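# Assemble two printed parts to match the displayed model

## Task

Join the two printed parts so they match the assembled example on the stand (that example is only for reference and is not to be used). The robot must not tip over or be left leaning, and nothing may be knocked over or pushed out of the work area.

## Robot and tools

ROBOT: a Dexmate Vega, a wheeled base on three wheels with a Z-folding torso (joints torso_hip_rad, torso_knee_rad, torso_waist_rad), a head with a camera, and two 7-joint arms, each with a two-finger gripper and a wrist camera. From above it measures 0.70 m long and 0.63 m wide (0.91 m with arms folded); its front edge is 0.35 m ahead of the base origin. It starts in the stand posture (hip 0.469, knee 1.617, waist 1.048). Other torso presets: stand_high 0.78, 1.57, 0.44; lean_20 0.52, 1.05, 0.18; lean_45 0.52, 1.05, -0.26; low_lean_45 0, 0, -0.79. Chest forward lean = knee - hip - waist. Nothing prevents a tip-over, and a fallen robot stays down.

FRAMES: all positions in metres. Base frame: origin on the floor at the turning point, 0.185 m behind the front axle; x forward, y left, z up. The chest, left_hand and right_hand readouts use it. A hand point sits between the fingers, 0.033 m back from the closed tips; fingers point along the hand's z, close along its y, and the camera side faces -x. Printed hand positions get less accurate at long reach. Odometry frame = base frame at the start; base_odometry counts wheel turns only, so slip shows as travel.

TOOL move: one action per call, plus optional "cameras" (list of head_camera, left_wrist_camera, right_wrist_camera or "all"; empty list = none; omitted = all only when no action). A call with no action just reports state and images. An action is either "base" and/or "joints" (optionally with "speeds" or "min_time_s"), or "target" (optionally with "min_time_s"). Parts start together and may finish at different times.
- base: exactly one key, a relative offset from where the base last measured itself: translate_m (m, forward +, -2 to 2), strafe_m (m, left +, -2 to 2; heading may drift ~0.02 rad), rotate_rad (rad, counter-clockwise +, -3.2 to 3.2). Front wheels first steer, up to ~1.1 s.
- joints: a dictionary of absolute joint angles in rad, keyed by joint name; only named joints get new targets. Ranges: hip 0 to 1.57, knee 0 to 3.141, waist -1.57 to 1.57 (+ tips chest back). Left arm: shoulder_pitch ±3.041 (+ down), shoulder_yaw -0.423 to 1.523, upper_arm_roll ±3.041, elbow -3.041 to 0.214 (0 straight, - bends up), forearm_roll ±3.041, wrist_pitch ±1.366 (+ down), wrist_yaw -1.348 to 1.087 (+ left). Right arm mirrors: shoulder_pitch negative = down, shoulder_yaw -1.523 to 0.423, wrist_pitch negative = down, wrist_yaw -1.087 to 1.348 (+ still left). Grippers 0 (closed) to 0.785 per finger. Head: head_pan_rad ±2.792 (+ left), head_tilt_rad ±1.483, head_camera_tilt_rad -1.483 to 1.378 (+ down). Torso joints named together arrive together.
- target: an absolute hand pose for one hand: side "left"/"right"; x, y, z in base frame (m, -3 to 3); pitch_deg (-30 to 95; 90 fingers down, 0 level); heading_deg (0 forward, + counter-clockwise); roll_deg (default 0, jaw level; + clockwise seen from behind); heading and roll -360 to 360; optional line_only true to demand a straight path. Roll r and r+180 are treated alike. Checked only against the robot itself, not the scene; the robot must be still. Straight paths up to 45 cm, else a joint-space arc that may swing the elbow wide or flip the hand. One call plays at most 9.9 s; on "short (part of ...)" resend it.
- speeds: lower base top speed for that call: translate_m and strafe_m 0.04-0.3 m/s, rotate_rad 0.1-0.6 rad/s.
- min_time_s: 0.1-8 s, a lower bound on arm and head motion time.
Unknown keys make a call invalid; out-of-range values are refused. After a refusal or a stop mid-call, later move/wait/finished_scene calls in the same reply are skipped.
Arm folding pose, in key order shoulder_pitch..wrist_yaw: left 1, 0.5, -0.6, -2.5, 0, -0.9, 0; right -1, -0.5, 0.6, -2.5, 0, 0.9, 0. Fold arms before going to low_lean_45; straight-hanging arms hit the base in the lean presets.

TOOL wait: seconds 0-10, optional cameras; holds current commands. TOOL zoom_image: camera name and region [x0,y0,x1,y1] in pixels of its latest image, at most 504x504. Head image is 896x560, wrist images 672x420. TOOL finished_scene: ends the scene irreversibly; the result must hold without the robot.

RESULTS: "move" reads "done" or the worst status. base_status, joint_status, left_hand_status, right_hand_status: done, off_target (rest away from target, maybe still pushing), contact_stop (arm pushed near full torque ~0.6 s; the whole arm or torso group stops and holds), contact_stop_at_<key>, time_out, not_followed (a self/arm-arm collision check withheld the command; see the cause line), refused, reached (within 10 mm and 2 degrees), short (with distance), limit_stop_at_motor_heat, unfinished. turned_by_wheels and turned_by_imu give turn since the last report; an imu turn over 0.03 rad after a straight or sideways drive suggests a bump. A count near 0 means blocked or wheels not steered (try a small rotate). base_tilt in degrees (forward, right), about 2 degrees error. Joint torques and motor temperatures are listed per arm in joint order. on_its_own lists uncommanded actions.

GRIPPER: open pads form a V; gap ≈ 0.24 x angle - 0.002 m at the hand point. Soft fingers reach the commanded angle regardless of grip, so check with cameras. Squeeze strength grows as the command drops below the fitting angle; too hard can eject wide items. Held weight sinks ~0.02 m.

AVOID: arms striking or pressing each other (including closing a gripper on the other hand's fingers) can end the scene. Driving into furniture does not stop the base. Don't drop or fling parts, slam, or push hard. Torque over the load limits (141 shoulder, 75.2 upper arm/elbow, 23.5 wrist N m) freezes an arm 10 s; motors at 80 °C cut out 30-60 s (warning at 65 °C), so back an arm away after any contact and don't hold outstretched loads. The head can hit the chest when panning with tilt beyond the safe range (tilt ≤0 and camera tilt -1.1 to 0.9).

Each tool is called after "Call:" as name(argument=value, ...), one argument or row to a line, values as JSON.

## Session

Call:
move(
)

Scene clock: 0.00 s.
Joint torques (N m): no reading
Motor temperatures (°C): left_arm=[35 35 33 39 45 40 39] | right_arm=[35 33 37 35 38 44 40]
base_odometry: x=+0.000 y=+0.000 heading=+0.000
turned_by_wheels: +0.000
turned_by_imu: +0.000
base_tilt: forward=-0.1 right=+0.2
base_status: not commanded
joint_positions: torso_hip_rad=+0.469 torso_knee_rad=+1.617 torso_waist_rad=+1.048 left_shoulder_pitch_rad=+2.198 left_shoulder_yaw_rad=-0.016 left_upper_arm_roll_rad=-0.005 left_elbow_rad=-1.119 left_forearm_roll_rad=+0.008 left_wrist_pitch_rad=-0.511 left_wrist_yaw_rad=-0.019 left_gripper_rad=+0.005 right_shoulder_pitch_rad=-2.218 right_shoulder_yaw_rad=+0.015 right_upper_arm_roll_rad=-0.011 right_elbow_rad=-1.110 right_forearm_roll_rad=+0.007 right_wrist_pitch_rad=+0.492 right_wrist_yaw_rad=+0.003 right_gripper_rad=+0.005 head_pan_rad=+0.000 head_tilt_rad=+0.000 head_camera_tilt_rad=+0.000
joint_status: not commanded
chest: x=-0.0112 y=+0.0000 z=+1.4155 quat_wxyz=(+0.999, +0.000, +0.050, +0.000) (m; base frame)
left_hand: x=+0.1896 y=+0.2186 z=+0.6362 quat_wxyz=(+0.436, +0.000, +0.900, -0.010) pitch_deg=+38.3 heading_deg=-1.2 roll_deg=-1.3 back=up (m; base frame)
right_hand: x=+0.1644 y=-0.2163 z=+0.6236 quat_wxyz=(+0.414, +0.008, +0.910, +0.009) pitch_deg=+41.0 heading_deg=+0.7 roll_deg=+1.7 back=up (m; base frame)
pictures: head_camera, left_wrist_camera, right_wrist_camera

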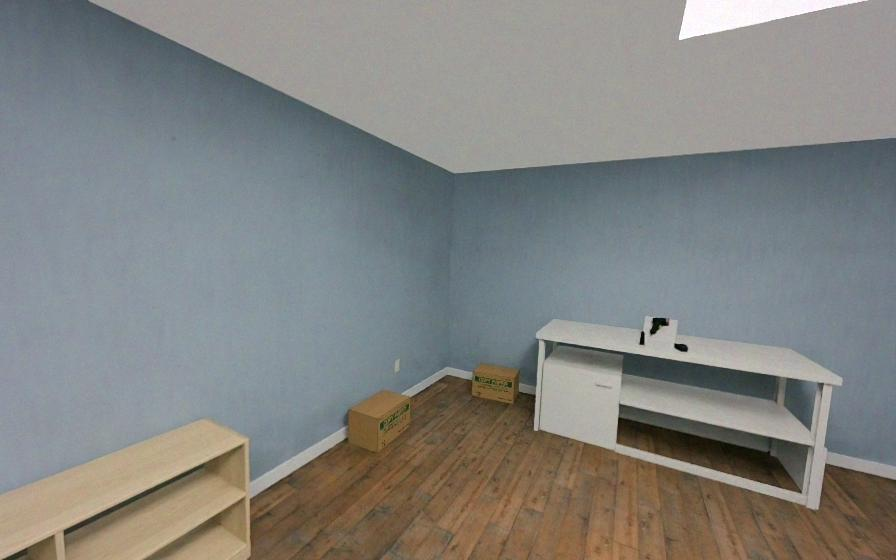

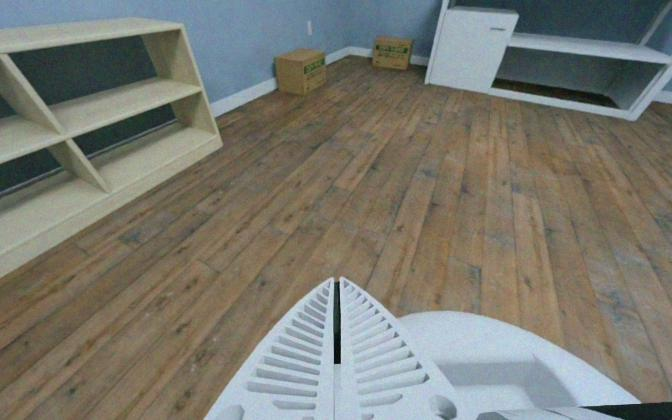

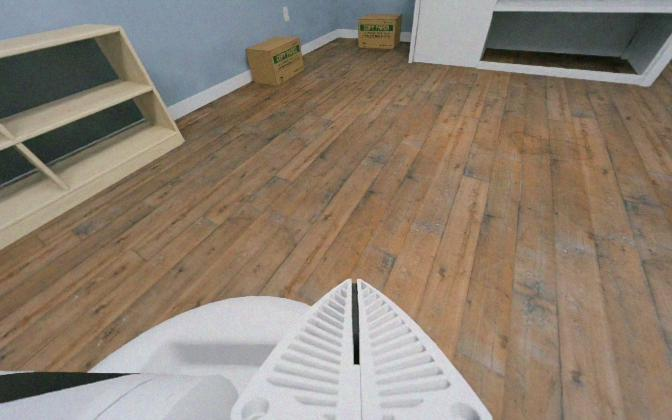

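Call:
zoom_image(
  camera="head_camera",
  region=[520, 300, 850, 520],
)

Call:
zoom_image(
  camera="head_camera",
  region=[620, 305, 710, 365],
)

Scaled by 1.527 from the camera's 896x560 image, which has a finer 960x600 frame.

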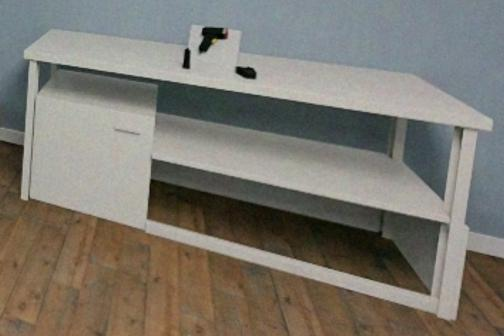

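Scaled by 5.600 from the camera's 896x560 image, which has a finer 960x600 frame.

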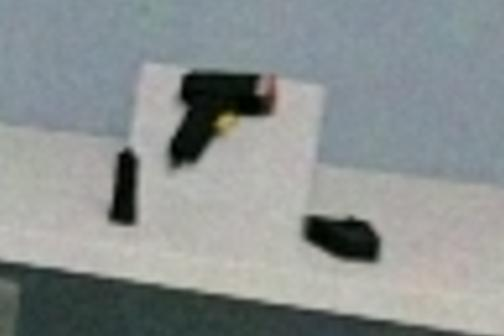

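Call:
move(
  base={"rotate_rad": -0.525},
  cameras=["head_camera"],
)

Call:
move(
  base={"translate_m": 1.3},
  joints={"head_camera_tilt_rad": 0.35},
  cameras=["head_camera"],
)

Scene clock: 31.43 s.
Joint torques (N m): left_arm=[4.53 -3.06 0.25 -2.7 0.11 -1.09 0.09] | right_arm=[-7.76 0.75 -0.47 -2.89 0.09 1 0.24]
move: done
base_odometry: x=+0.001 y=+0.000 heading=-0.524
turned_by_wheels: -0.524
turned_by_imu: -0.513
base_tilt: forward=-0.2 right=+0.2
base_status: done
joint_positions: torso_hip_rad=+0.469 torso_knee_rad=+1.617 torso_waist_rad=+1.048 left_shoulder_pitch_rad=+2.198 left_shoulder_yaw_rad=-0.016 left_upper_arm_roll_rad=-0.005 left_elbow_rad=-1.119 left_forearm_roll_rad=+0.008 left_wrist_pitch_rad=-0.511 left_wrist_yaw_rad=-0.019 left_gripper_rad=+0.005 right_shoulder_pitch_rad=-2.218 right_shoulder_yaw_rad=+0.015 right_upper_arm_roll_rad=-0.011 right_elbow_rad=-1.110 right_forearm_roll_rad=+0.007 right_wrist_pitch_rad=+0.492 right_wrist_yaw_rad=+0.003 right_gripper_rad=+0.005 head_pan_rad=+0.000 head_tilt_rad=+0.000 head_camera_tilt_rad=+0.000
joint_status: not commanded
chest: x=-0.0112 y=+0.0000 z=+1.4155 quat_wxyz=(+0.999, +0.000, +0.050, +0.000) (m; base frame)
left_hand: x=+0.1896 y=+0.2186 z=+0.6362 quat_wxyz=(+0.436, +0.000, +0.900, -0.010) pitch_deg=+38.3 heading_deg=-1.2 roll_deg=-1.3 back=up (m; base frame)
right_hand: x=+0.1644 y=-0.2163 z=+0.6236 quat_wxyz=(+0.414, +0.008, +0.910, +0.009) pitch_deg=+41.0 heading_deg=+0.7 roll_deg=+1.7 back=up (m; base frame)
pictures: head_camera

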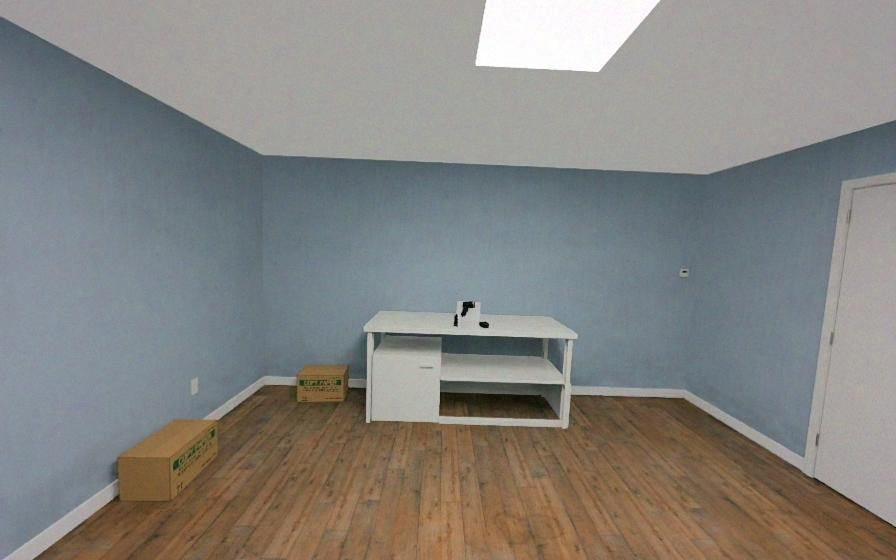

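Scene clock: 37.60 s.
Joint torques (N m): left_arm=[6.87 -0.29 1.05 -1.96 0.52 -1.86 -0.38] | right_arm=[-7.26 1.58 -0.45 -2.72 0.04 1.17 -0.07]
move: done
base_odometry: x=+1.127 y=-0.649 heading=-0.525
turned_by_wheels: -0.001
turned_by_imu: +0.002
base_tilt: forward=-0.1 right=+0.2
base_status: done
joint_positions: torso_hip_rad=+0.469 torso_knee_rad=+1.617 torso_waist_rad=+1.048 left_shoulder_pitch_rad=+2.198 left_shoulder_yaw_rad=-0.016 left_upper_arm_roll_rad=-0.005 left_elbow_rad=-1.119 left_forearm_roll_rad=+0.008 left_wrist_pitch_rad=-0.511 left_wrist_yaw_rad=-0.019 left_gripper_rad=+0.005 right_shoulder_pitch_rad=-2.218 right_shoulder_yaw_rad=+0.015 right_upper_arm_roll_rad=-0.011 right_elbow_rad=-1.110 right_forearm_roll_rad=+0.007 right_wrist_pitch_rad=+0.492 right_wrist_yaw_rad=+0.003 right_gripper_rad=+0.005 head_pan_rad=+0.000 head_tilt_rad=+0.000 head_camera_tilt_rad=+0.350
joint_status: all done
chest: x=-0.0111 y=+0.0000 z=+1.4155 quat_wxyz=(+0.999, +0.000, +0.050, +0.000) (m; base frame)
left_hand: x=+0.1896 y=+0.2186 z=+0.6362 quat_wxyz=(+0.436, +0.000, +0.900, -0.010) pitch_deg=+38.3 heading_deg=-1.2 roll_deg=-1.3 back=up (m; base frame)
right_hand: x=+0.1644 y=-0.2163 z=+0.6236 quat_wxyz=(+0.414, +0.008, +0.910, +0.009) pitch_deg=+41.0 heading_deg=+0.7 roll_deg=+1.7 back=up (m; base frame)
pictures: head_camera

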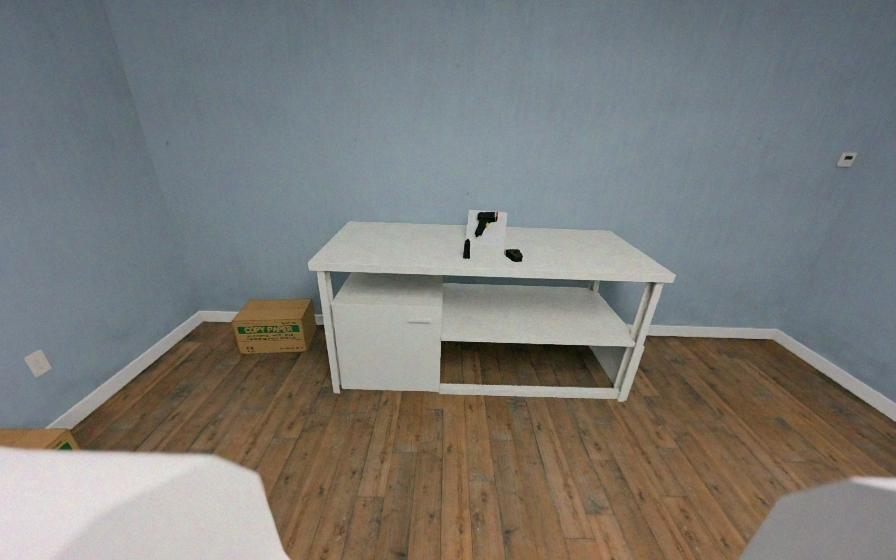

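Call:
move(
  base={"rotate_rad": -0.066},
)

Call:
move(
  base={"translate_m": 0.9},
  joints={"head_camera_tilt_rad": 0.55},
  cameras=["head_camera"],
)

Scene clock: 54.17 s.
Joint torques (N m): left_arm=[6.26 -0.15 0.13 -1.33 -0.09 -1.85 0.27] | right_arm=[-8.05 1.38 -0.2 -3.11 0 1.25 -0.1]
move: done
base_odometry: x=+1.127 y=-0.649 heading=-0.591
turned_by_wheels: -0.066
turned_by_imu: -0.066
base_tilt: forward=-0.1 right=+0.2
base_status: done
joint_positions: torso_hip_rad=+0.469 torso_knee_rad=+1.617 torso_waist_rad=+1.048 left_shoulder_pitch_rad=+2.198 left_shoulder_yaw_rad=-0.016 left_upper_arm_roll_rad=-0.005 left_elbow_rad=-1.119 left_forearm_roll_rad=+0.008 left_wrist_pitch_rad=-0.511 left_wrist_yaw_rad=-0.019 left_gripper_rad=+0.005 right_shoulder_pitch_rad=-2.218 right_shoulder_yaw_rad=+0.015 right_upper_arm_roll_rad=-0.011 right_elbow_rad=-1.110 right_forearm_roll_rad=+0.007 right_wrist_pitch_rad=+0.492 right_wrist_yaw_rad=+0.003 right_gripper_rad=+0.005 head_pan_rad=+0.000 head_tilt_rad=+0.000 head_camera_tilt_rad=+0.350
joint_status: not commanded
chest: x=-0.0111 y=+0.0000 z=+1.4155 quat_wxyz=(+0.999, +0.000, +0.050, +0.000) (m; base frame)
left_hand: x=+0.1896 y=+0.2186 z=+0.6362 quat_wxyz=(+0.436, +0.000, +0.900, -0.010) pitch_deg=+38.3 heading_deg=-1.2 roll_deg=-1.3 back=up (m; base frame)
right_hand: x=+0.1644 y=-0.2163 z=+0.6236 quat_wxyz=(+0.414, +0.008, +0.910, +0.009) pitch_deg=+41.0 heading_deg=+0.7 roll_deg=+1.7 back=up (m; base frame)
pictures: none

Scene clock: 59.07 s.
Joint torques (N m): left_arm=[5.03 -0.06 -0.73 -2.81 -0.07 -0.82 -0.08] | right_arm=[-7.92 0.75 0.11 -2.42 0.16 1.66 -0.01]
move: done
base_odometry: x=+1.876 y=-1.149 heading=-0.591
turned_by_wheels: -0.001
turned_by_imu: +0.003
base_tilt: forward=-0.1 right=+0.2
base_status: done
joint_positions: torso_hip_rad=+0.469 torso_knee_rad=+1.617 torso_waist_rad=+1.048 left_shoulder_pitch_rad=+2.198 left_shoulder_yaw_rad=-0.016 left_upper_arm_roll_rad=-0.005 left_elbow_rad=-1.119 left_forearm_roll_rad=+0.008 left_wrist_pitch_rad=-0.511 left_wrist_yaw_rad=-0.019 left_gripper_rad=+0.005 right_shoulder_pitch_rad=-2.218 right_shoulder_yaw_rad=+0.015 right_upper_arm_roll_rad=-0.011 right_elbow_rad=-1.110 right_forearm_roll_rad=+0.007 right_wrist_pitch_rad=+0.492 right_wrist_yaw_rad=+0.003 right_gripper_rad=+0.005 head_pan_rad=+0.000 head_tilt_rad=+0.000 head_camera_tilt_rad=+0.550
joint_status: all done
chest: x=-0.0111 y=+0.0000 z=+1.4155 quat_wxyz=(+0.999, +0.000, +0.050, +0.000) (m; base frame)
left_hand: x=+0.1896 y=+0.2186 z=+0.6362 quat_wxyz=(+0.436, +0.000, +0.900, -0.010) pitch_deg=+38.3 heading_deg=-1.2 roll_deg=-1.3 back=up (m; base frame)
right_hand: x=+0.1644 y=-0.2163 z=+0.6236 quat_wxyz=(+0.414, +0.008, +0.910, +0.009) pitch_deg=+41.0 heading_deg=+0.7 roll_deg=+1.7 back=up (m; base frame)
pictures: head_camera

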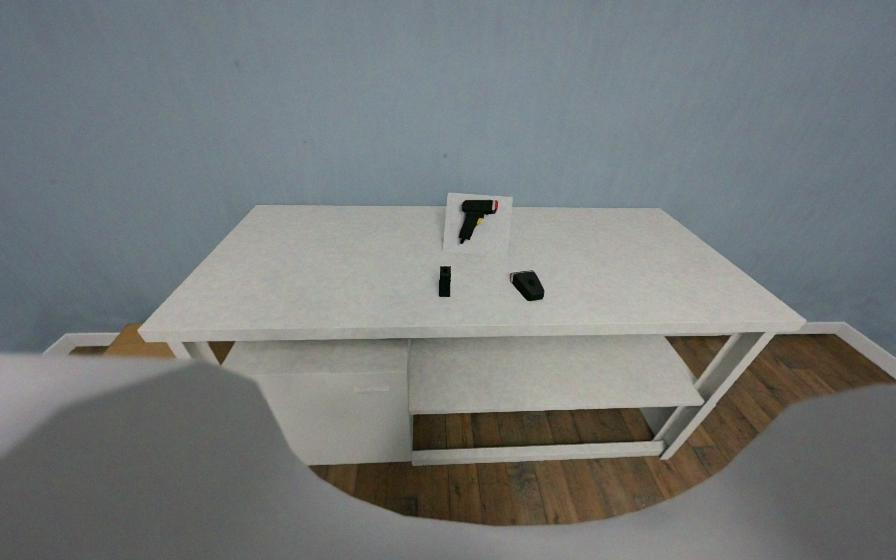

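Call:
zoom_image(
  camera="head_camera",
  region=[420, 185, 560, 310],
)

Scaled by 3.600 from the camera's 896x560 image, which has a finer 960x600 frame.

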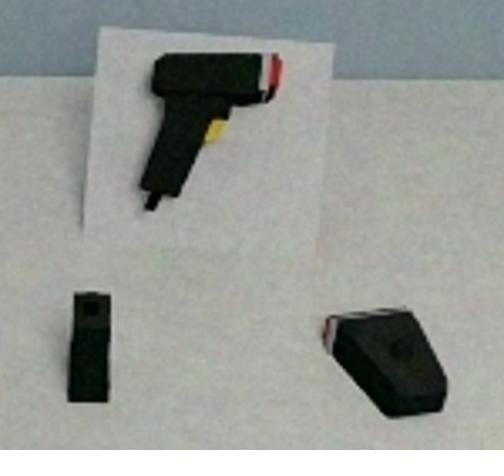

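Call:
move(
  target={"side": "right", "x": 0.35, "y": -0.35, "z": 1.1, "pitch_deg": 60, "heading_deg": 0},
)

Call:
move(
  target={"side": "left", "x": 0.35, "y": 0.35, "z": 1.1, "pitch_deg": 60, "heading_deg": 0},
  cameras=["head_camera"],
)

Scene clock: 91.70 s.
Joint torques (N m): left_arm=[2.9 -0.33 0.22 -0.91 -0.51 -2.03 0.28] | right_arm=[-5.91 -4.72 6.81 -1.85 0.39 -0.43 0.7]
move: done
base_odometry: x=+1.876 y=-1.149 heading=-0.591
turned_by_wheels: +0.000
turned_by_imu: +0.000
base_tilt: forward=-0.1 right=+0.2
base_status: not commanded
joint_positions: torso_hip_rad=+0.469 torso_knee_rad=+1.617 torso_waist_rad=+1.048 left_shoulder_pitch_rad=+2.198 left_shoulder_yaw_rad=-0.016 left_upper_arm_roll_rad=-0.005 left_elbow_rad=-1.119 left_forearm_roll_rad=+0.008 left_wrist_pitch_rad=-0.511 left_wrist_yaw_rad=-0.019 left_gripper_rad=+0.005 right_shoulder_pitch_rad=-2.664 right_shoulder_yaw_rad=-1.235 right_upper_arm_roll_rad=+1.269 right_elbow_rad=-2.428 right_forearm_roll_rad=-0.758 right_wrist_pitch_rad=+0.923 right_wrist_yaw_rad=+1.023 right_gripper_rad=+0.005 head_pan_rad=+0.000 head_tilt_rad=+0.000 head_camera_tilt_rad=+0.550
joint_status: not commanded
chest: x=-0.0111 y=+0.0000 z=+1.4155 quat_wxyz=(+0.999, +0.000, +0.050, +0.000) (m; base frame)
left_hand: x=+0.1896 y=+0.2186 z=+0.6362 quat_wxyz=(+0.436, +0.000, +0.900, -0.010) pitch_deg=+38.3 heading_deg=-1.2 roll_deg=-1.3 back=up (m; base frame)
right_hand: x=+0.3493 y=-0.3504 z=+1.0985 quat_wxyz=(+0.003, -0.966, +0.004, -0.257) pitch_deg=+60.2 heading_deg=+0.5 roll_deg=+1.0 back=down (m; base frame)
right_hand_status: reached (checked arc [a long move; over the whole arc the hand travels 0.59 m to end 0.53 m from its start, up to 0.11 m off the straight line; right_elbow_rad turns most, 1.32 rad; on the way or at its end the hand turns up to 180 deg from its attitude at the start], planned for 4.5 s): 2 mm and 0.7 deg off.
pictures: none

Scene clock: 97.50 s.
Joint torques (N m): left_arm=[0.05 4.2 -13 -0.9 -0.02 0.52 -0.25] | right_arm=[-2.18 -5.5 7.29 -2.66 0.12 -0.72 0.26]
move: done
base_odometry: x=+1.876 y=-1.149 heading=-0.591
turned_by_wheels: +0.000
turned_by_imu: +0.000
base_tilt: forward=-0.1 right=+0.2
base_status: not commanded
joint_positions: torso_hip_rad=+0.469 torso_knee_rad=+1.617 torso_waist_rad=+1.048 left_shoulder_pitch_rad=+2.665 left_shoulder_yaw_rad=+1.235 left_upper_arm_roll_rad=-1.270 left_elbow_rad=-2.428 left_forearm_roll_rad=+0.757 left_wrist_pitch_rad=-0.924 left_wrist_yaw_rad=-1.023 left_gripper_rad=+0.005 right_shoulder_pitch_rad=-2.666 right_shoulder_yaw_rad=-1.239 right_upper_arm_roll_rad=+1.273 right_elbow_rad=-2.432 right_forearm_roll_rad=-0.760 right_wrist_pitch_rad=+0.925 right_wrist_yaw_rad=+1.026 right_gripper_rad=+0.005 head_pan_rad=+0.000 head_tilt_rad=+0.000 head_camera_tilt_rad=+0.550
joint_status: not commanded
chest: x=-0.0111 y=+0.0000 z=+1.4155 quat_wxyz=(+0.999, +0.000, +0.050, +0.000) (m; base frame)
left_hand: x=+0.3493 y=+0.3504 z=+1.0985 quat_wxyz=(+0.003, +0.966, +0.005, +0.257) pitch_deg=+60.2 heading_deg=-0.5 roll_deg=-1.0 back=down (m; base frame)
left_hand_status: reached (checked arc [a long move; over the whole arc the hand travels 0.56 m to end 0.51 m from its start, up to 0.11 m off the straight line; left_elbow_rad turns most, 1.31 rad; on the way or at its end the hand turns up to 180 deg from its attitude at the start], planned for 4.4 s): 2 mm and 0.7 deg off.
right_hand: x=+0.3500 y=-0.3500 z=+1.0999 quat_wxyz=(+0.000, -0.966, +0.000, -0.259) pitch_deg=+60.0 heading_deg=+0.0 roll_deg=+0.0 back=down (m; base frame)
pictures: head_camera

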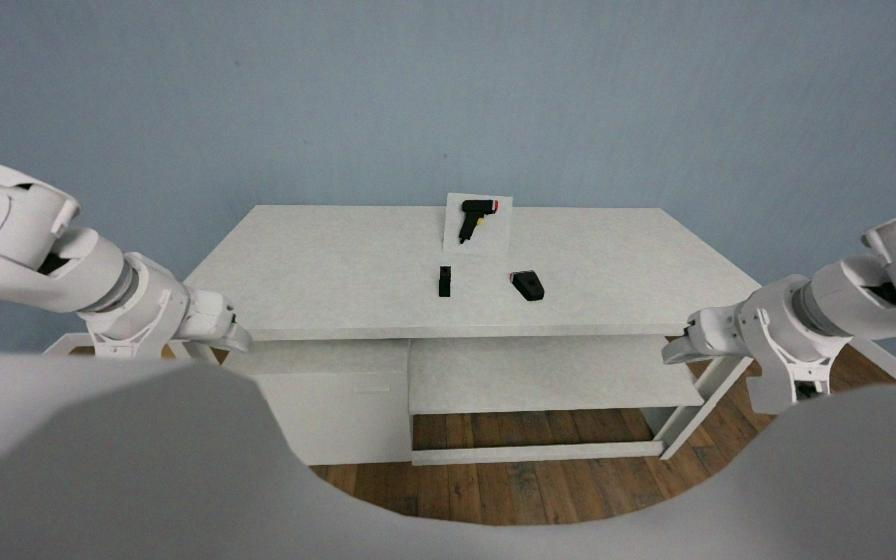

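Call:
move(
  joints={"left_shoulder_pitch_rad": 2.198, "left_shoulder_yaw_rad": -0.016, "left_upper_arm_roll_rad": -0.005, "left_elbow_rad": -1.119, "left_forearm_roll_rad": 0.008, "left_wrist_pitch_rad": -0.511, "left_wrist_yaw_rad": -0.019, "right_shoulder_pitch_rad": -2.218, "right_shoulder_yaw_rad": 0.015, "right_upper_arm_roll_rad": -0.011, "right_elbow_rad": -1.11, "right_forearm_roll_rad": 0.007, "right_wrist_pitch_rad": 0.492, "right_wrist_yaw_rad": 0.003},
)

Call:
move(
  joints={"left_shoulder_pitch_rad": 2.0, "left_shoulder_yaw_rad": 0.15, "left_upper_arm_roll_rad": 0, "left_elbow_rad": -2.0, "left_forearm_roll_rad": 0, "left_wrist_pitch_rad": 0.6, "left_wrist_yaw_rad": 0, "right_shoulder_pitch_rad": -2.0, "right_shoulder_yaw_rad": -0.15, "right_upper_arm_roll_rad": 0, "right_elbow_rad": -2.0, "right_forearm_roll_rad": 0, "right_wrist_pitch_rad": -0.6, "right_wrist_yaw_rad": 0},
  cameras=["head_camera"],
)

Scene clock: 124.33 s.
Joint torques (N m): left_arm=[2.01 -3.24 4.64 -1.6 -0.4 -0.7 0.96] | right_arm=[-5.05 2.52 -2.82 -0.48 0.45 0.71 -0.54]
move: done
base_odometry: x=+1.876 y=-1.149 heading=-0.591
turned_by_wheels: +0.000
turned_by_imu: +0.000
base_tilt: forward=-0.1 right=+0.2
base_status: not commanded
joint_positions: torso_hip_rad=+0.469 torso_knee_rad=+1.617 torso_waist_rad=+1.048 left_shoulder_pitch_rad=+2.200 left_shoulder_yaw_rad=-0.012 left_upper_arm_roll_rad=-0.009 left_elbow_rad=-1.123 left_forearm_roll_rad=+0.011 left_wrist_pitch_rad=-0.513 left_wrist_yaw_rad=-0.022 left_gripper_rad=+0.005 right_shoulder_pitch_rad=-2.220 right_shoulder_yaw_rad=+0.011 right_upper_arm_roll_rad=-0.007 right_elbow_rad=-1.114 right_forearm_roll_rad=+0.004 right_wrist_pitch_rad=+0.494 right_wrist_yaw_rad=+0.007 right_gripper_rad=+0.005 head_pan_rad=+0.000 head_tilt_rad=+0.000 head_camera_tilt_rad=+0.550
joint_status: all done
chest: x=-0.0111 y=+0.0000 z=+1.4155 quat_wxyz=(+0.999, +0.000, +0.050, +0.000) (m; base frame)
left_hand: x=+0.1903 y=+0.2214 z=+0.6377 quat_wxyz=(+0.438, +0.003, +0.899, -0.008) pitch_deg=+38.1 heading_deg=-1.3 roll_deg=-0.9 back=up (m; base frame)
right_hand: x=+0.1657 y=-0.2191 z=+0.6253 quat_wxyz=(+0.416, +0.005, +0.909, +0.008) pitch_deg=+40.8 heading_deg=+0.8 roll_deg=+1.4 back=up (m; base frame)
pictures: none

Scene clock: 129.47 s.
Joint torques (N m): left_arm=[-7.44 3.96 1.94 -4.89 -0.34 -1.12 0.38] | right_arm=[2.35 -2.95 2.66 -8.84 -0.23 1.49 -0.5]
move: done
base_odometry: x=+1.876 y=-1.149 heading=-0.591
turned_by_wheels: +0.000
turned_by_imu: +0.000
base_tilt: forward=-0.1 right=+0.2
base_status: not commanded
joint_positions: torso_hip_rad=+0.469 torso_knee_rad=+1.617 torso_waist_rad=+1.048 left_shoulder_pitch_rad=+2.001 left_shoulder_yaw_rad=+0.149 left_upper_arm_roll_rad=+0.000 left_elbow_rad=-1.996 left_forearm_roll_rad=+0.000 left_wrist_pitch_rad=+0.596 left_wrist_yaw_rad=+0.000 left_gripper_rad=+0.005 right_shoulder_pitch_rad=-2.001 right_shoulder_yaw_rad=-0.149 right_upper_arm_roll_rad=+0.000 right_elbow_rad=-1.997 right_forearm_roll_rad=+0.000 right_wrist_pitch_rad=-0.596 right_wrist_yaw_rad=+0.000 right_gripper_rad=+0.005 head_pan_rad=+0.000 head_tilt_rad=+0.000 head_camera_tilt_rad=+0.550
joint_status: all done
chest: x=-0.0111 y=+0.0000 z=+1.4155 quat_wxyz=(+0.999, +0.000, +0.050, +0.000) (m; base frame)
left_hand: x=+0.4390 y=+0.2691 z=+0.7991 quat_wxyz=(+0.420, +0.061, +0.904, +0.042) pitch_deg=+40.0 heading_deg=+1.9 roll_deg=+9.6 back=up (m; base frame)
right_hand: x=+0.4390 y=-0.2689 z=+0.7991 quat_wxyz=(+0.420, -0.061, +0.904, -0.042) pitch_deg=+40.0 heading_deg=-1.9 roll_deg=-9.6 back=up (m; base frame)
pictures: head_camera

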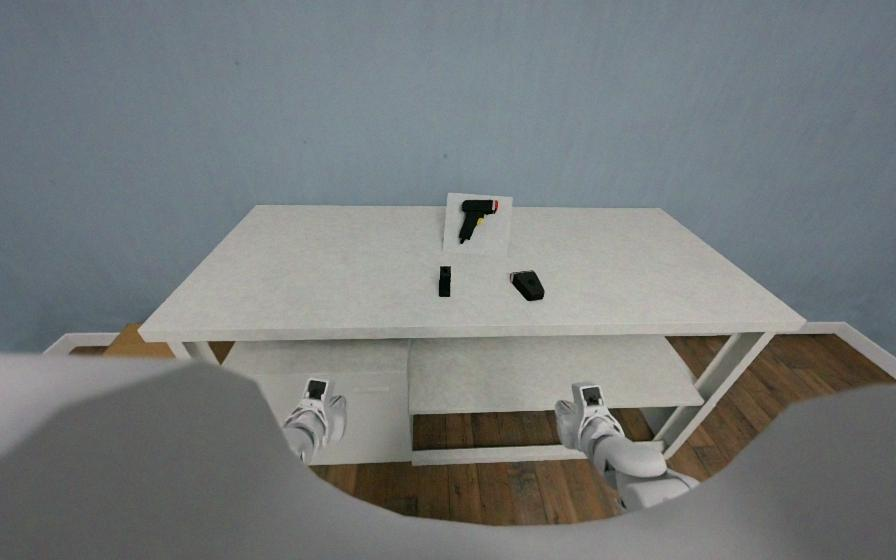

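Call:
move(
  target={"side": "right", "x": 0.42, "y": -0.3, "z": 1.08, "pitch_deg": 60, "heading_deg": 0, "line_only": true},
)

Call:
move(
  target={"side": "left", "x": 0.42, "y": 0.3, "z": 1.08, "pitch_deg": 60, "heading_deg": 0, "line_only": true},
  cameras=["all"],
)

Scene clock: 135.70 s.
Joint torques (N m): left_arm=[-7.95 2.91 2.04 -7.23 -0.37 -1.35 0.43] | right_arm=[2.47 -2.47 2.05 -8.27 -0.23 0.99 -0.63]
move: refused
base_odometry: x=+1.876 y=-1.149 heading=-0.591
turned_by_wheels: +0.000
turned_by_imu: +0.000
base_tilt: forward=-0.1 right=+0.2
base_status: not commanded
joint_positions: torso_hip_rad=+0.469 torso_knee_rad=+1.617 torso_waist_rad=+1.048 left_shoulder_pitch_rad=+2.000 left_shoulder_yaw_rad=+0.150 left_upper_arm_roll_rad=+0.000 left_elbow_rad=-2.000 left_forearm_roll_rad=+0.000 left_wrist_pitch_rad=+0.600 left_wrist_yaw_rad=+0.000 left_gripper_rad=+0.005 right_shoulder_pitch_rad=-2.000 right_shoulder_yaw_rad=-0.150 right_upper_arm_roll_rad=+0.000 right_elbow_rad=-2.000 right_forearm_roll_rad=+0.000 right_wrist_pitch_rad=-0.600 right_wrist_yaw_rad=+0.000 right_gripper_rad=+0.005 head_pan_rad=+0.000 head_tilt_rad=+0.000 head_camera_tilt_rad=+0.550
joint_status: not commanded
chest: x=-0.0111 y=+0.0000 z=+1.4155 quat_wxyz=(+0.999, +0.000, +0.050, +0.000) (m; base frame)
left_hand: x=+0.4397 y=+0.2692 z=+0.8003 quat_wxyz=(+0.420, +0.061, +0.904, +0.043) pitch_deg=+40.0 heading_deg=+1.9 roll_deg=+9.7 back=up (m; base frame)
right_hand: x=+0.4396 y=-0.2690 z=+0.8002 quat_wxyz=(+0.420, -0.062, +0.904, -0.042) pitch_deg=+40.0 heading_deg=-1.9 roll_deg=-9.7 back=up (m; base frame)
right_hand_status: refused: you asked line_only, and the move would not run on a straight line (no straight line was possible) but on a checked arc of 4.7 s: over the whole arc the hand travels 0.46 m to end 0.28 m from its start, up to 0.09 m off the straight line; right_shoulder_yaw_rad turns most, 1.37 rad; on the way or at its end the hand turns up to 172 deg from its attitude at the start. Nothing moved.
pictures: none

not run: a stop came earlier in this reply.

Call:
move(
  target={"side": "right", "x": 0.45, "y": -0.3, "z": 1.02, "pitch_deg": 35, "heading_deg": 0, "line_only": true},
)

Call:
move(
  target={"side": "left", "x": 0.45, "y": 0.3, "z": 1.02, "pitch_deg": 35, "heading_deg": 0, "line_only": true},
  cameras=["all"],
)

Scene clock: 147.77 s.
Joint torques (N m): left_arm=[-7.33 1.32 2.76 -3.69 -0.08 -0.77 0.41] | right_arm=[3.48 0.48 3.44 -7.81 0.19 0.25 0.54]
move: done
base_odometry: x=+1.876 y=-1.149 heading=-0.591
turned_by_wheels: +0.000
turned_by_imu: +0.000
base_tilt: forward=-0.2 right=+0.2
base_status: not commanded
joint_positions: torso_hip_rad=+0.469 torso_knee_rad=+1.617 torso_waist_rad=+1.048 left_shoulder_pitch_rad=+2.000 left_shoulder_yaw_rad=+0.150 left_upper_arm_roll_rad=+0.000 left_elbow_rad=-2.000 left_forearm_roll_rad=+0.000 left_wrist_pitch_rad=+0.600 left_wrist_yaw_rad=+0.000 left_gripper_rad=+0.005 right_shoulder_pitch_rad=-1.945 right_shoulder_yaw_rad=-0.101 right_upper_arm_roll_rad=+0.268 right_elbow_rad=-2.662 right_forearm_roll_rad=+0.186 right_wrist_pitch_rad=-1.245 right_wrist_yaw_rad=+0.103 right_gripper_rad=+0.005 head_pan_rad=+0.000 head_tilt_rad=+0.000 head_camera_tilt_rad=+0.550
joint_status: not commanded
chest: x=-0.0111 y=+0.0000 z=+1.4155 quat_wxyz=(+0.999, +0.000, +0.050, +0.000) (m; base frame)
left_hand: x=+0.4397 y=+0.2692 z=+0.8003 quat_wxyz=(+0.420, +0.061, +0.904, +0.043) pitch_deg=+40.0 heading_deg=+1.9 roll_deg=+9.7 back=up (m; base frame)
right_hand: x=+0.4500 y=-0.2999 z=+1.0186 quat_wxyz=(+0.461, +0.000, +0.887, +0.000) pitch_deg=+35.1 heading_deg=+0.0 roll_deg=+0.0 back=up (m; base frame)
right_hand_status: reached (straight line, planned for 2.6 s): 1 mm and 0.1 deg off.
pictures: none

Scene clock: 151.73 s.
Joint torques (N m): left_arm=[-8.54 1.12 -5.67 -6.86 0.27 -1.25 -0.47] | right_arm=[2.69 -0.25 3.41 -9.62 0.19 1.52 0.74]
move: done
base_odometry: x=+1.876 y=-1.149 heading=-0.591
turned_by_wheels: +0.000
turned_by_imu: +0.000
base_tilt: forward=-0.1 right=+0.2
base_status: not commanded
joint_positions: torso_hip_rad=+0.469 torso_knee_rad=+1.617 torso_waist_rad=+1.048 left_shoulder_pitch_rad=+1.945 left_shoulder_yaw_rad=+0.101 left_upper_arm_roll_rad=-0.268 left_elbow_rad=-2.662 left_forearm_roll_rad=-0.186 left_wrist_pitch_rad=+1.245 left_wrist_yaw_rad=-0.104 left_gripper_rad=+0.005 right_shoulder_pitch_rad=-1.944 right_shoulder_yaw_rad=-0.100 right_upper_arm_roll_rad=+0.270 right_elbow_rad=-2.665 right_forearm_roll_rad=+0.187 right_wrist_pitch_rad=-1.249 right_wrist_yaw_rad=+0.104 right_gripper_rad=+0.005 head_pan_rad=+0.000 head_tilt_rad=+0.000 head_camera_tilt_rad=+0.550
joint_status: not commanded
chest: x=-0.0111 y=+0.0000 z=+1.4155 quat_wxyz=(+0.999, +0.000, +0.050, +0.000) (m; base frame)
left_hand: x=+0.4501 y=+0.2998 z=+1.0187 quat_wxyz=(+0.461, +0.000, +0.887, +0.000) pitch_deg=+35.0 heading_deg=+0.0 roll_deg=+0.0 back=up (m; base frame)
left_hand_status: reached (straight line, planned for 2.6 s): 1 mm and 0.1 deg off.
right_hand: x=+0.4499 y=-0.2999 z=+1.0198 quat_wxyz=(+0.462, +0.000, +0.887, +0.000) pitch_deg=+35.0 heading_deg=+0.0 roll_deg=+0.0 back=up (m; base frame)
pictures: head_camera, left_wrist_camera, right_wrist_camera

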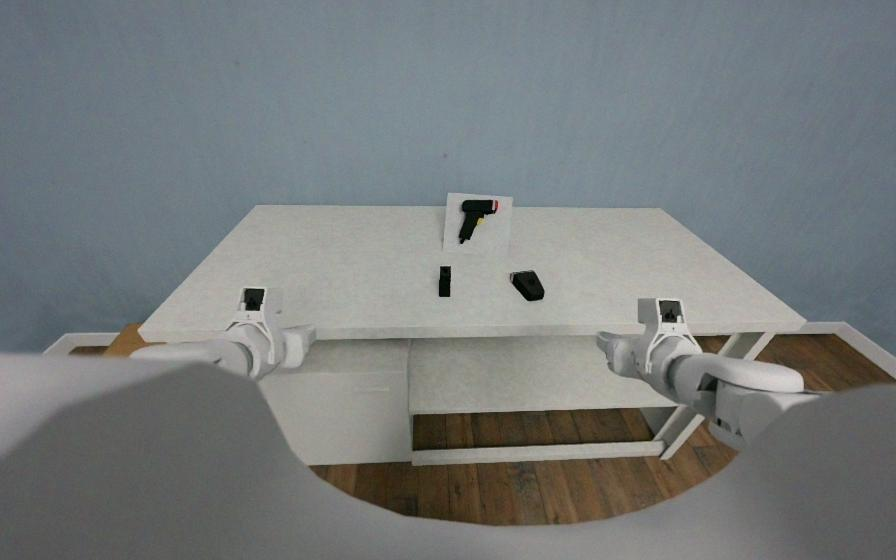

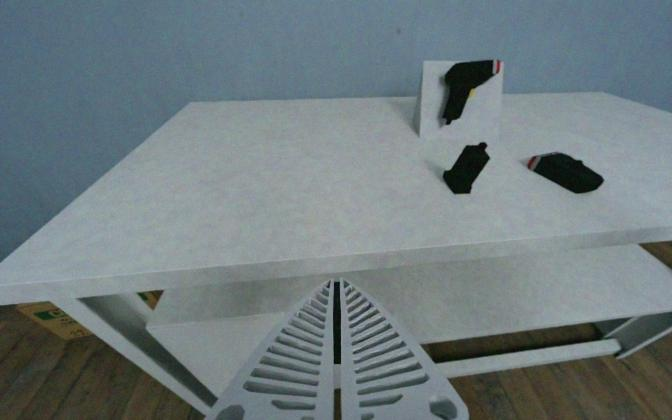

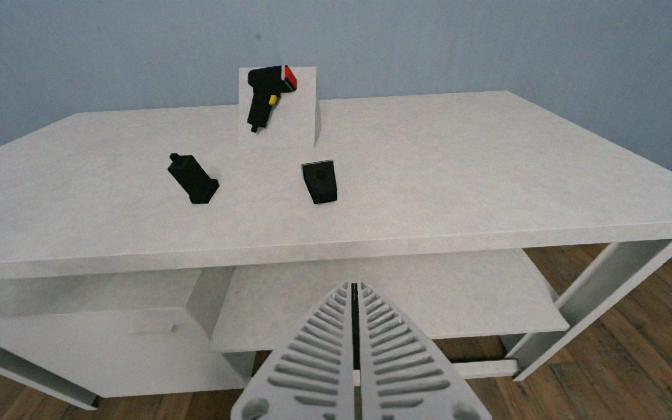

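Call:
zoom_image(
  camera="left_wrist_camera",
  region=[400, 50, 620, 210],
)

Call:
zoom_image(
  camera="right_wrist_camera",
  region=[150, 50, 360, 220],
)

Scaled by 2.291 from the camera's 672x420 image, which has a finer 960x600 frame.

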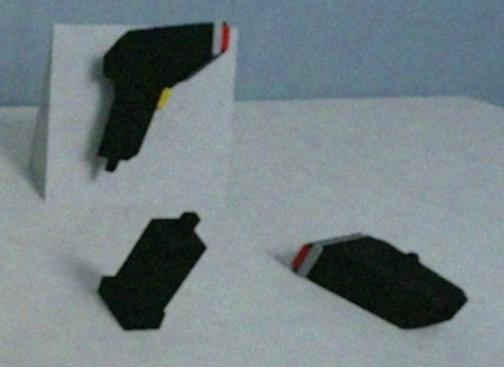

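Scaled by 2.400 from the camera's 672x420 image, which has a finer 960x600 frame.

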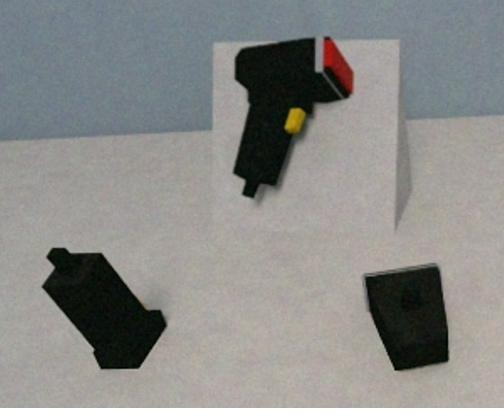

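Call:
move(
  base={"translate_m": 0.33},
  speeds={"translate_m": 0.15},
  joints={"head_camera_tilt_rad": 0.75},
  cameras=["all"],
)

Scene clock: 177.63 s.
Joint torques (N m): left_arm=[-7.42 -0.45 -4.27 -4.62 0.58 -0.56 -0.34] | right_arm=[3.21 -1.05 2.8 -8.82 0.16 0.74 0.31]
move: done
base_odometry: x=+2.150 y=-1.332 heading=-0.592
turned_by_wheels: -0.001
turned_by_imu: +0.000
base_tilt: forward=-0.1 right=+0.2
base_status: done
joint_positions: torso_hip_rad=+0.469 torso_knee_rad=+1.617 torso_waist_rad=+1.048 left_shoulder_pitch_rad=+1.944 left_shoulder_yaw_rad=+0.100 left_upper_arm_roll_rad=-0.270 left_elbow_rad=-2.665 left_forearm_roll_rad=-0.187 left_wrist_pitch_rad=+1.249 left_wrist_yaw_rad=-0.105 left_gripper_rad=+0.005 right_shoulder_pitch_rad=-1.944 right_shoulder_yaw_rad=-0.100 right_upper_arm_roll_rad=+0.270 right_elbow_rad=-2.665 right_forearm_roll_rad=+0.187 right_wrist_pitch_rad=-1.249 right_wrist_yaw_rad=+0.104 right_gripper_rad=+0.005 head_pan_rad=+0.000 head_tilt_rad=+0.000 head_camera_tilt_rad=+0.750
joint_status: all done
chest: x=-0.0111 y=+0.0000 z=+1.4155 quat_wxyz=(+0.999, +0.000, +0.050, +0.000) (m; base frame)
left_hand: x=+0.4499 y=+0.2999 z=+1.0199 quat_wxyz=(+0.462, +0.000, +0.887, +0.000) pitch_deg=+35.0 heading_deg=+0.0 roll_deg=+0.0 back=up (m; base frame)
right_hand: x=+0.4499 y=-0.2999 z=+1.0198 quat_wxyz=(+0.462, +0.000, +0.887, +0.000) pitch_deg=+35.0 heading_deg=+0.0 roll_deg=+0.0 back=up (m; base frame)
pictures: head_camera, left_wrist_camera, right_wrist_camera

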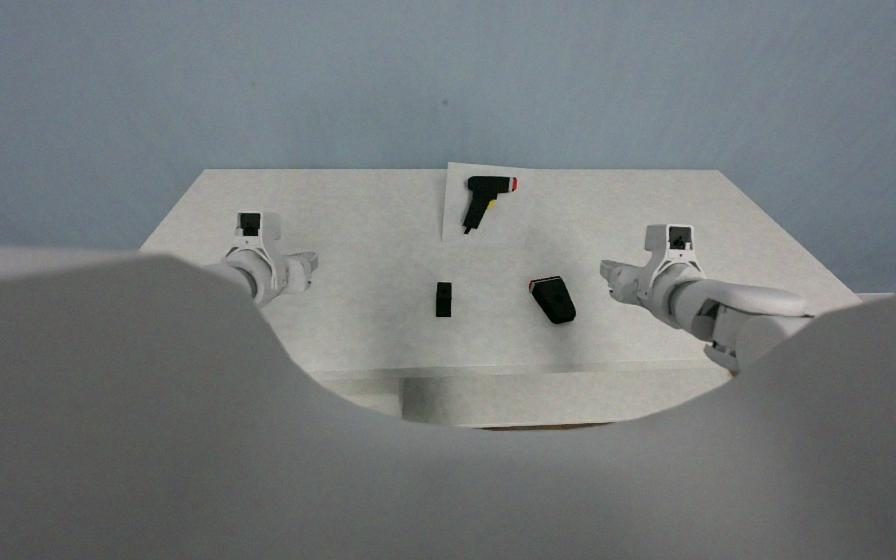

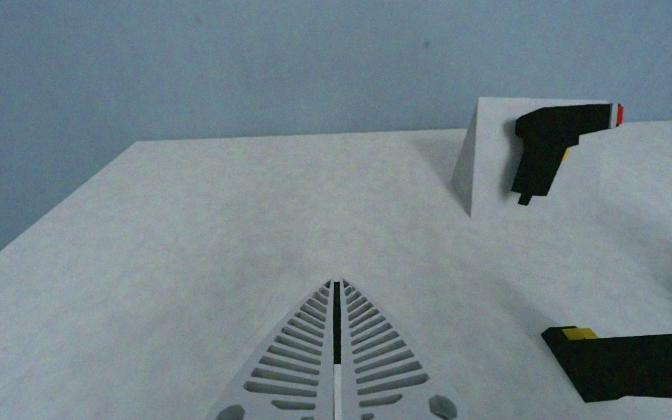

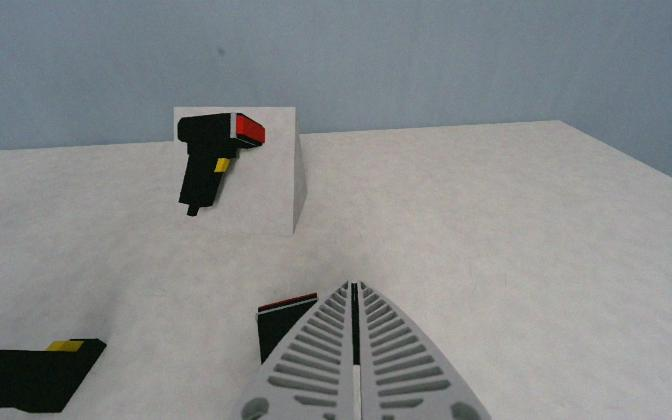

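Call:
zoom_image(
  camera="head_camera",
  region=[410, 150, 600, 340],
)

Call:
zoom_image(
  camera="left_wrist_camera",
  region=[460, 80, 672, 420],
)

Call:
zoom_image(
  camera="right_wrist_camera",
  region=[0, 90, 380, 420],
)

Scaled by 2.653 from the camera's 896x560 image, which has a finer 960x600 frame.

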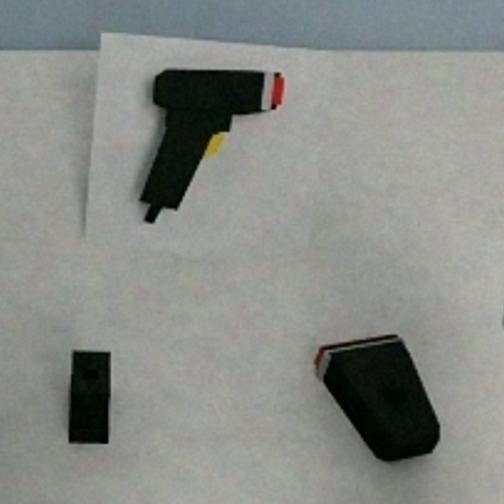

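Scaled by 1.482 from the camera's 672x420 image, which has a finer 960x600 frame.

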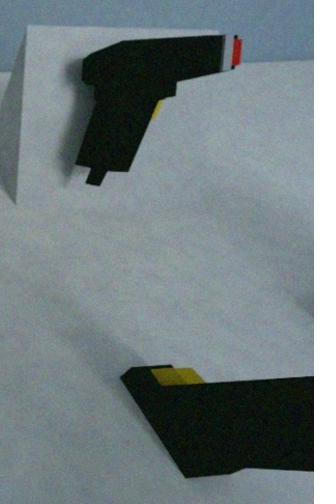

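Scaled by 1.326 from the camera's 672x420 image, which has a finer 960x600 frame.

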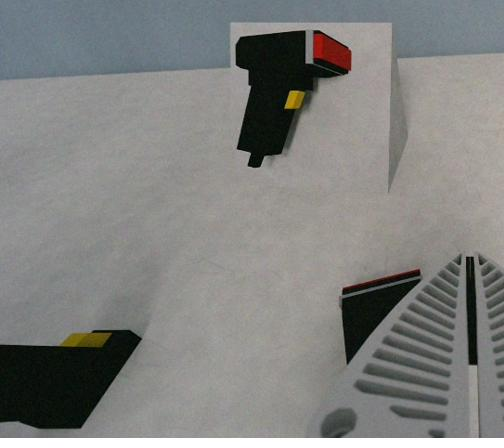

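Call:
move(
  target={"side": "left", "x": 0.38, "y": 0.25, "z": 0.98, "pitch_deg": 40, "heading_deg": -45},
  cameras=["all"],
)

Scene clock: 221.97 s.
Joint torques (N m): left_arm=[-0.7 6.55 -9.85 -1.61 -0.79 -2.58 -0.02] | right_arm=[2.96 -0.17 2.47 -7.92 0.14 1.06 0.59]
move: done
base_odometry: x=+2.150 y=-1.332 heading=-0.592
turned_by_wheels: +0.000
turned_by_imu: +0.000
base_tilt: forward=-0.1 right=+0.2
base_status: not commanded
joint_positions: torso_hip_rad=+0.469 torso_knee_rad=+1.617 torso_waist_rad=+1.048 left_shoulder_pitch_rad=+2.161 left_shoulder_yaw_rad=+0.670 left_upper_arm_roll_rad=-0.481 left_elbow_rad=-2.319 left_forearm_roll_rad=-0.309 left_wrist_pitch_rad=+0.692 left_wrist_yaw_rad=-0.843 left_gripper_rad=+0.005 right_shoulder_pitch_rad=-1.944 right_shoulder_yaw_rad=-0.100 right_upper_arm_roll_rad=+0.270 right_elbow_rad=-2.665 right_forearm_roll_rad=+0.187 right_wrist_pitch_rad=-1.249 right_wrist_yaw_rad=+0.104 right_gripper_rad=+0.005 head_pan_rad=+0.000 head_tilt_rad=+0.000 head_camera_tilt_rad=+0.750
joint_status: not commanded
chest: x=-0.0111 y=+0.0000 z=+1.4155 quat_wxyz=(+0.999, +0.000, +0.050, +0.000) (m; base frame)
left_hand: x=+0.3806 y=+0.2500 z=+0.9802 quat_wxyz=(+0.391, +0.345, +0.838, -0.161) pitch_deg=+40.0 heading_deg=-44.7 roll_deg=+0.0 back=up (m; base frame)
left_hand_status: reached (straight line, planned for 2.7 s): 1 mm and 0.3 deg off.
right_hand: x=+0.4499 y=-0.2999 z=+1.0198 quat_wxyz=(+0.462, +0.000, +0.887, +0.000) pitch_deg=+35.0 heading_deg=+0.0 roll_deg=+0.0 back=up (m; base frame)
pictures: head_camera, left_wrist_camera, right_wrist_camera

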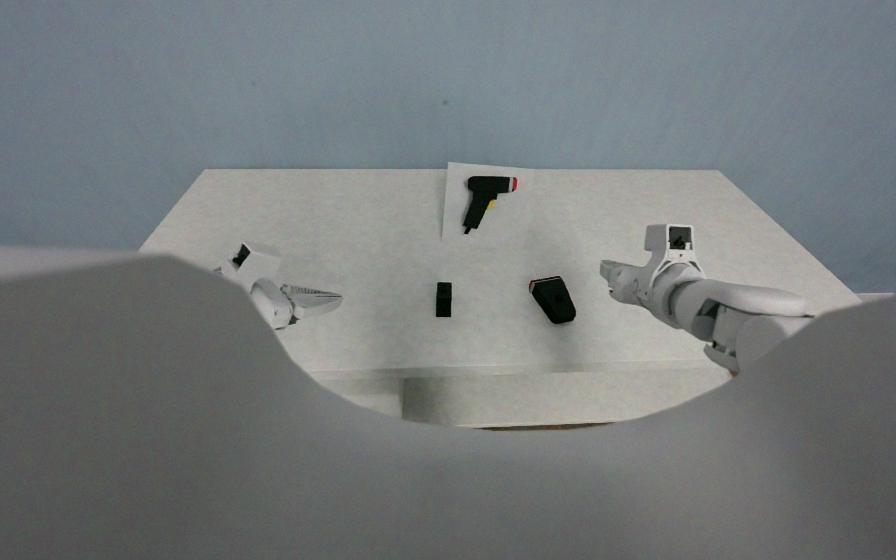

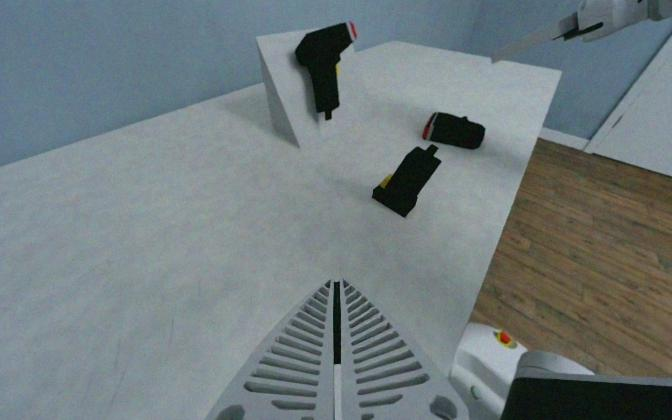

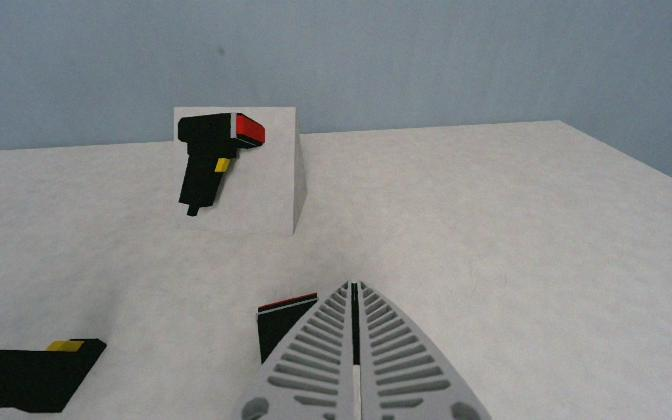

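Call:
zoom_image(
  camera="left_wrist_camera",
  region=[340, 90, 510, 230],
)

Call:
zoom_image(
  camera="left_wrist_camera",
  region=[240, 0, 400, 160],
)

Scaled by 2.965 from the camera's 672x420 image, which has a finer 960x600 frame.

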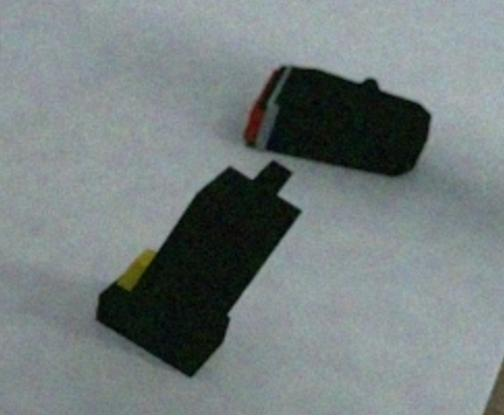

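Scaled by 3.150 from the camera's 672x420 image, which has a finer 960x600 frame.

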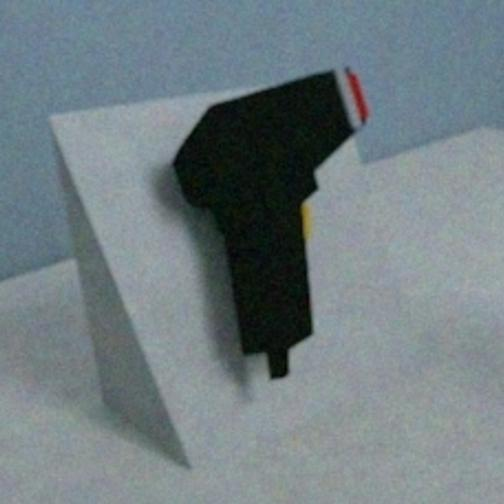

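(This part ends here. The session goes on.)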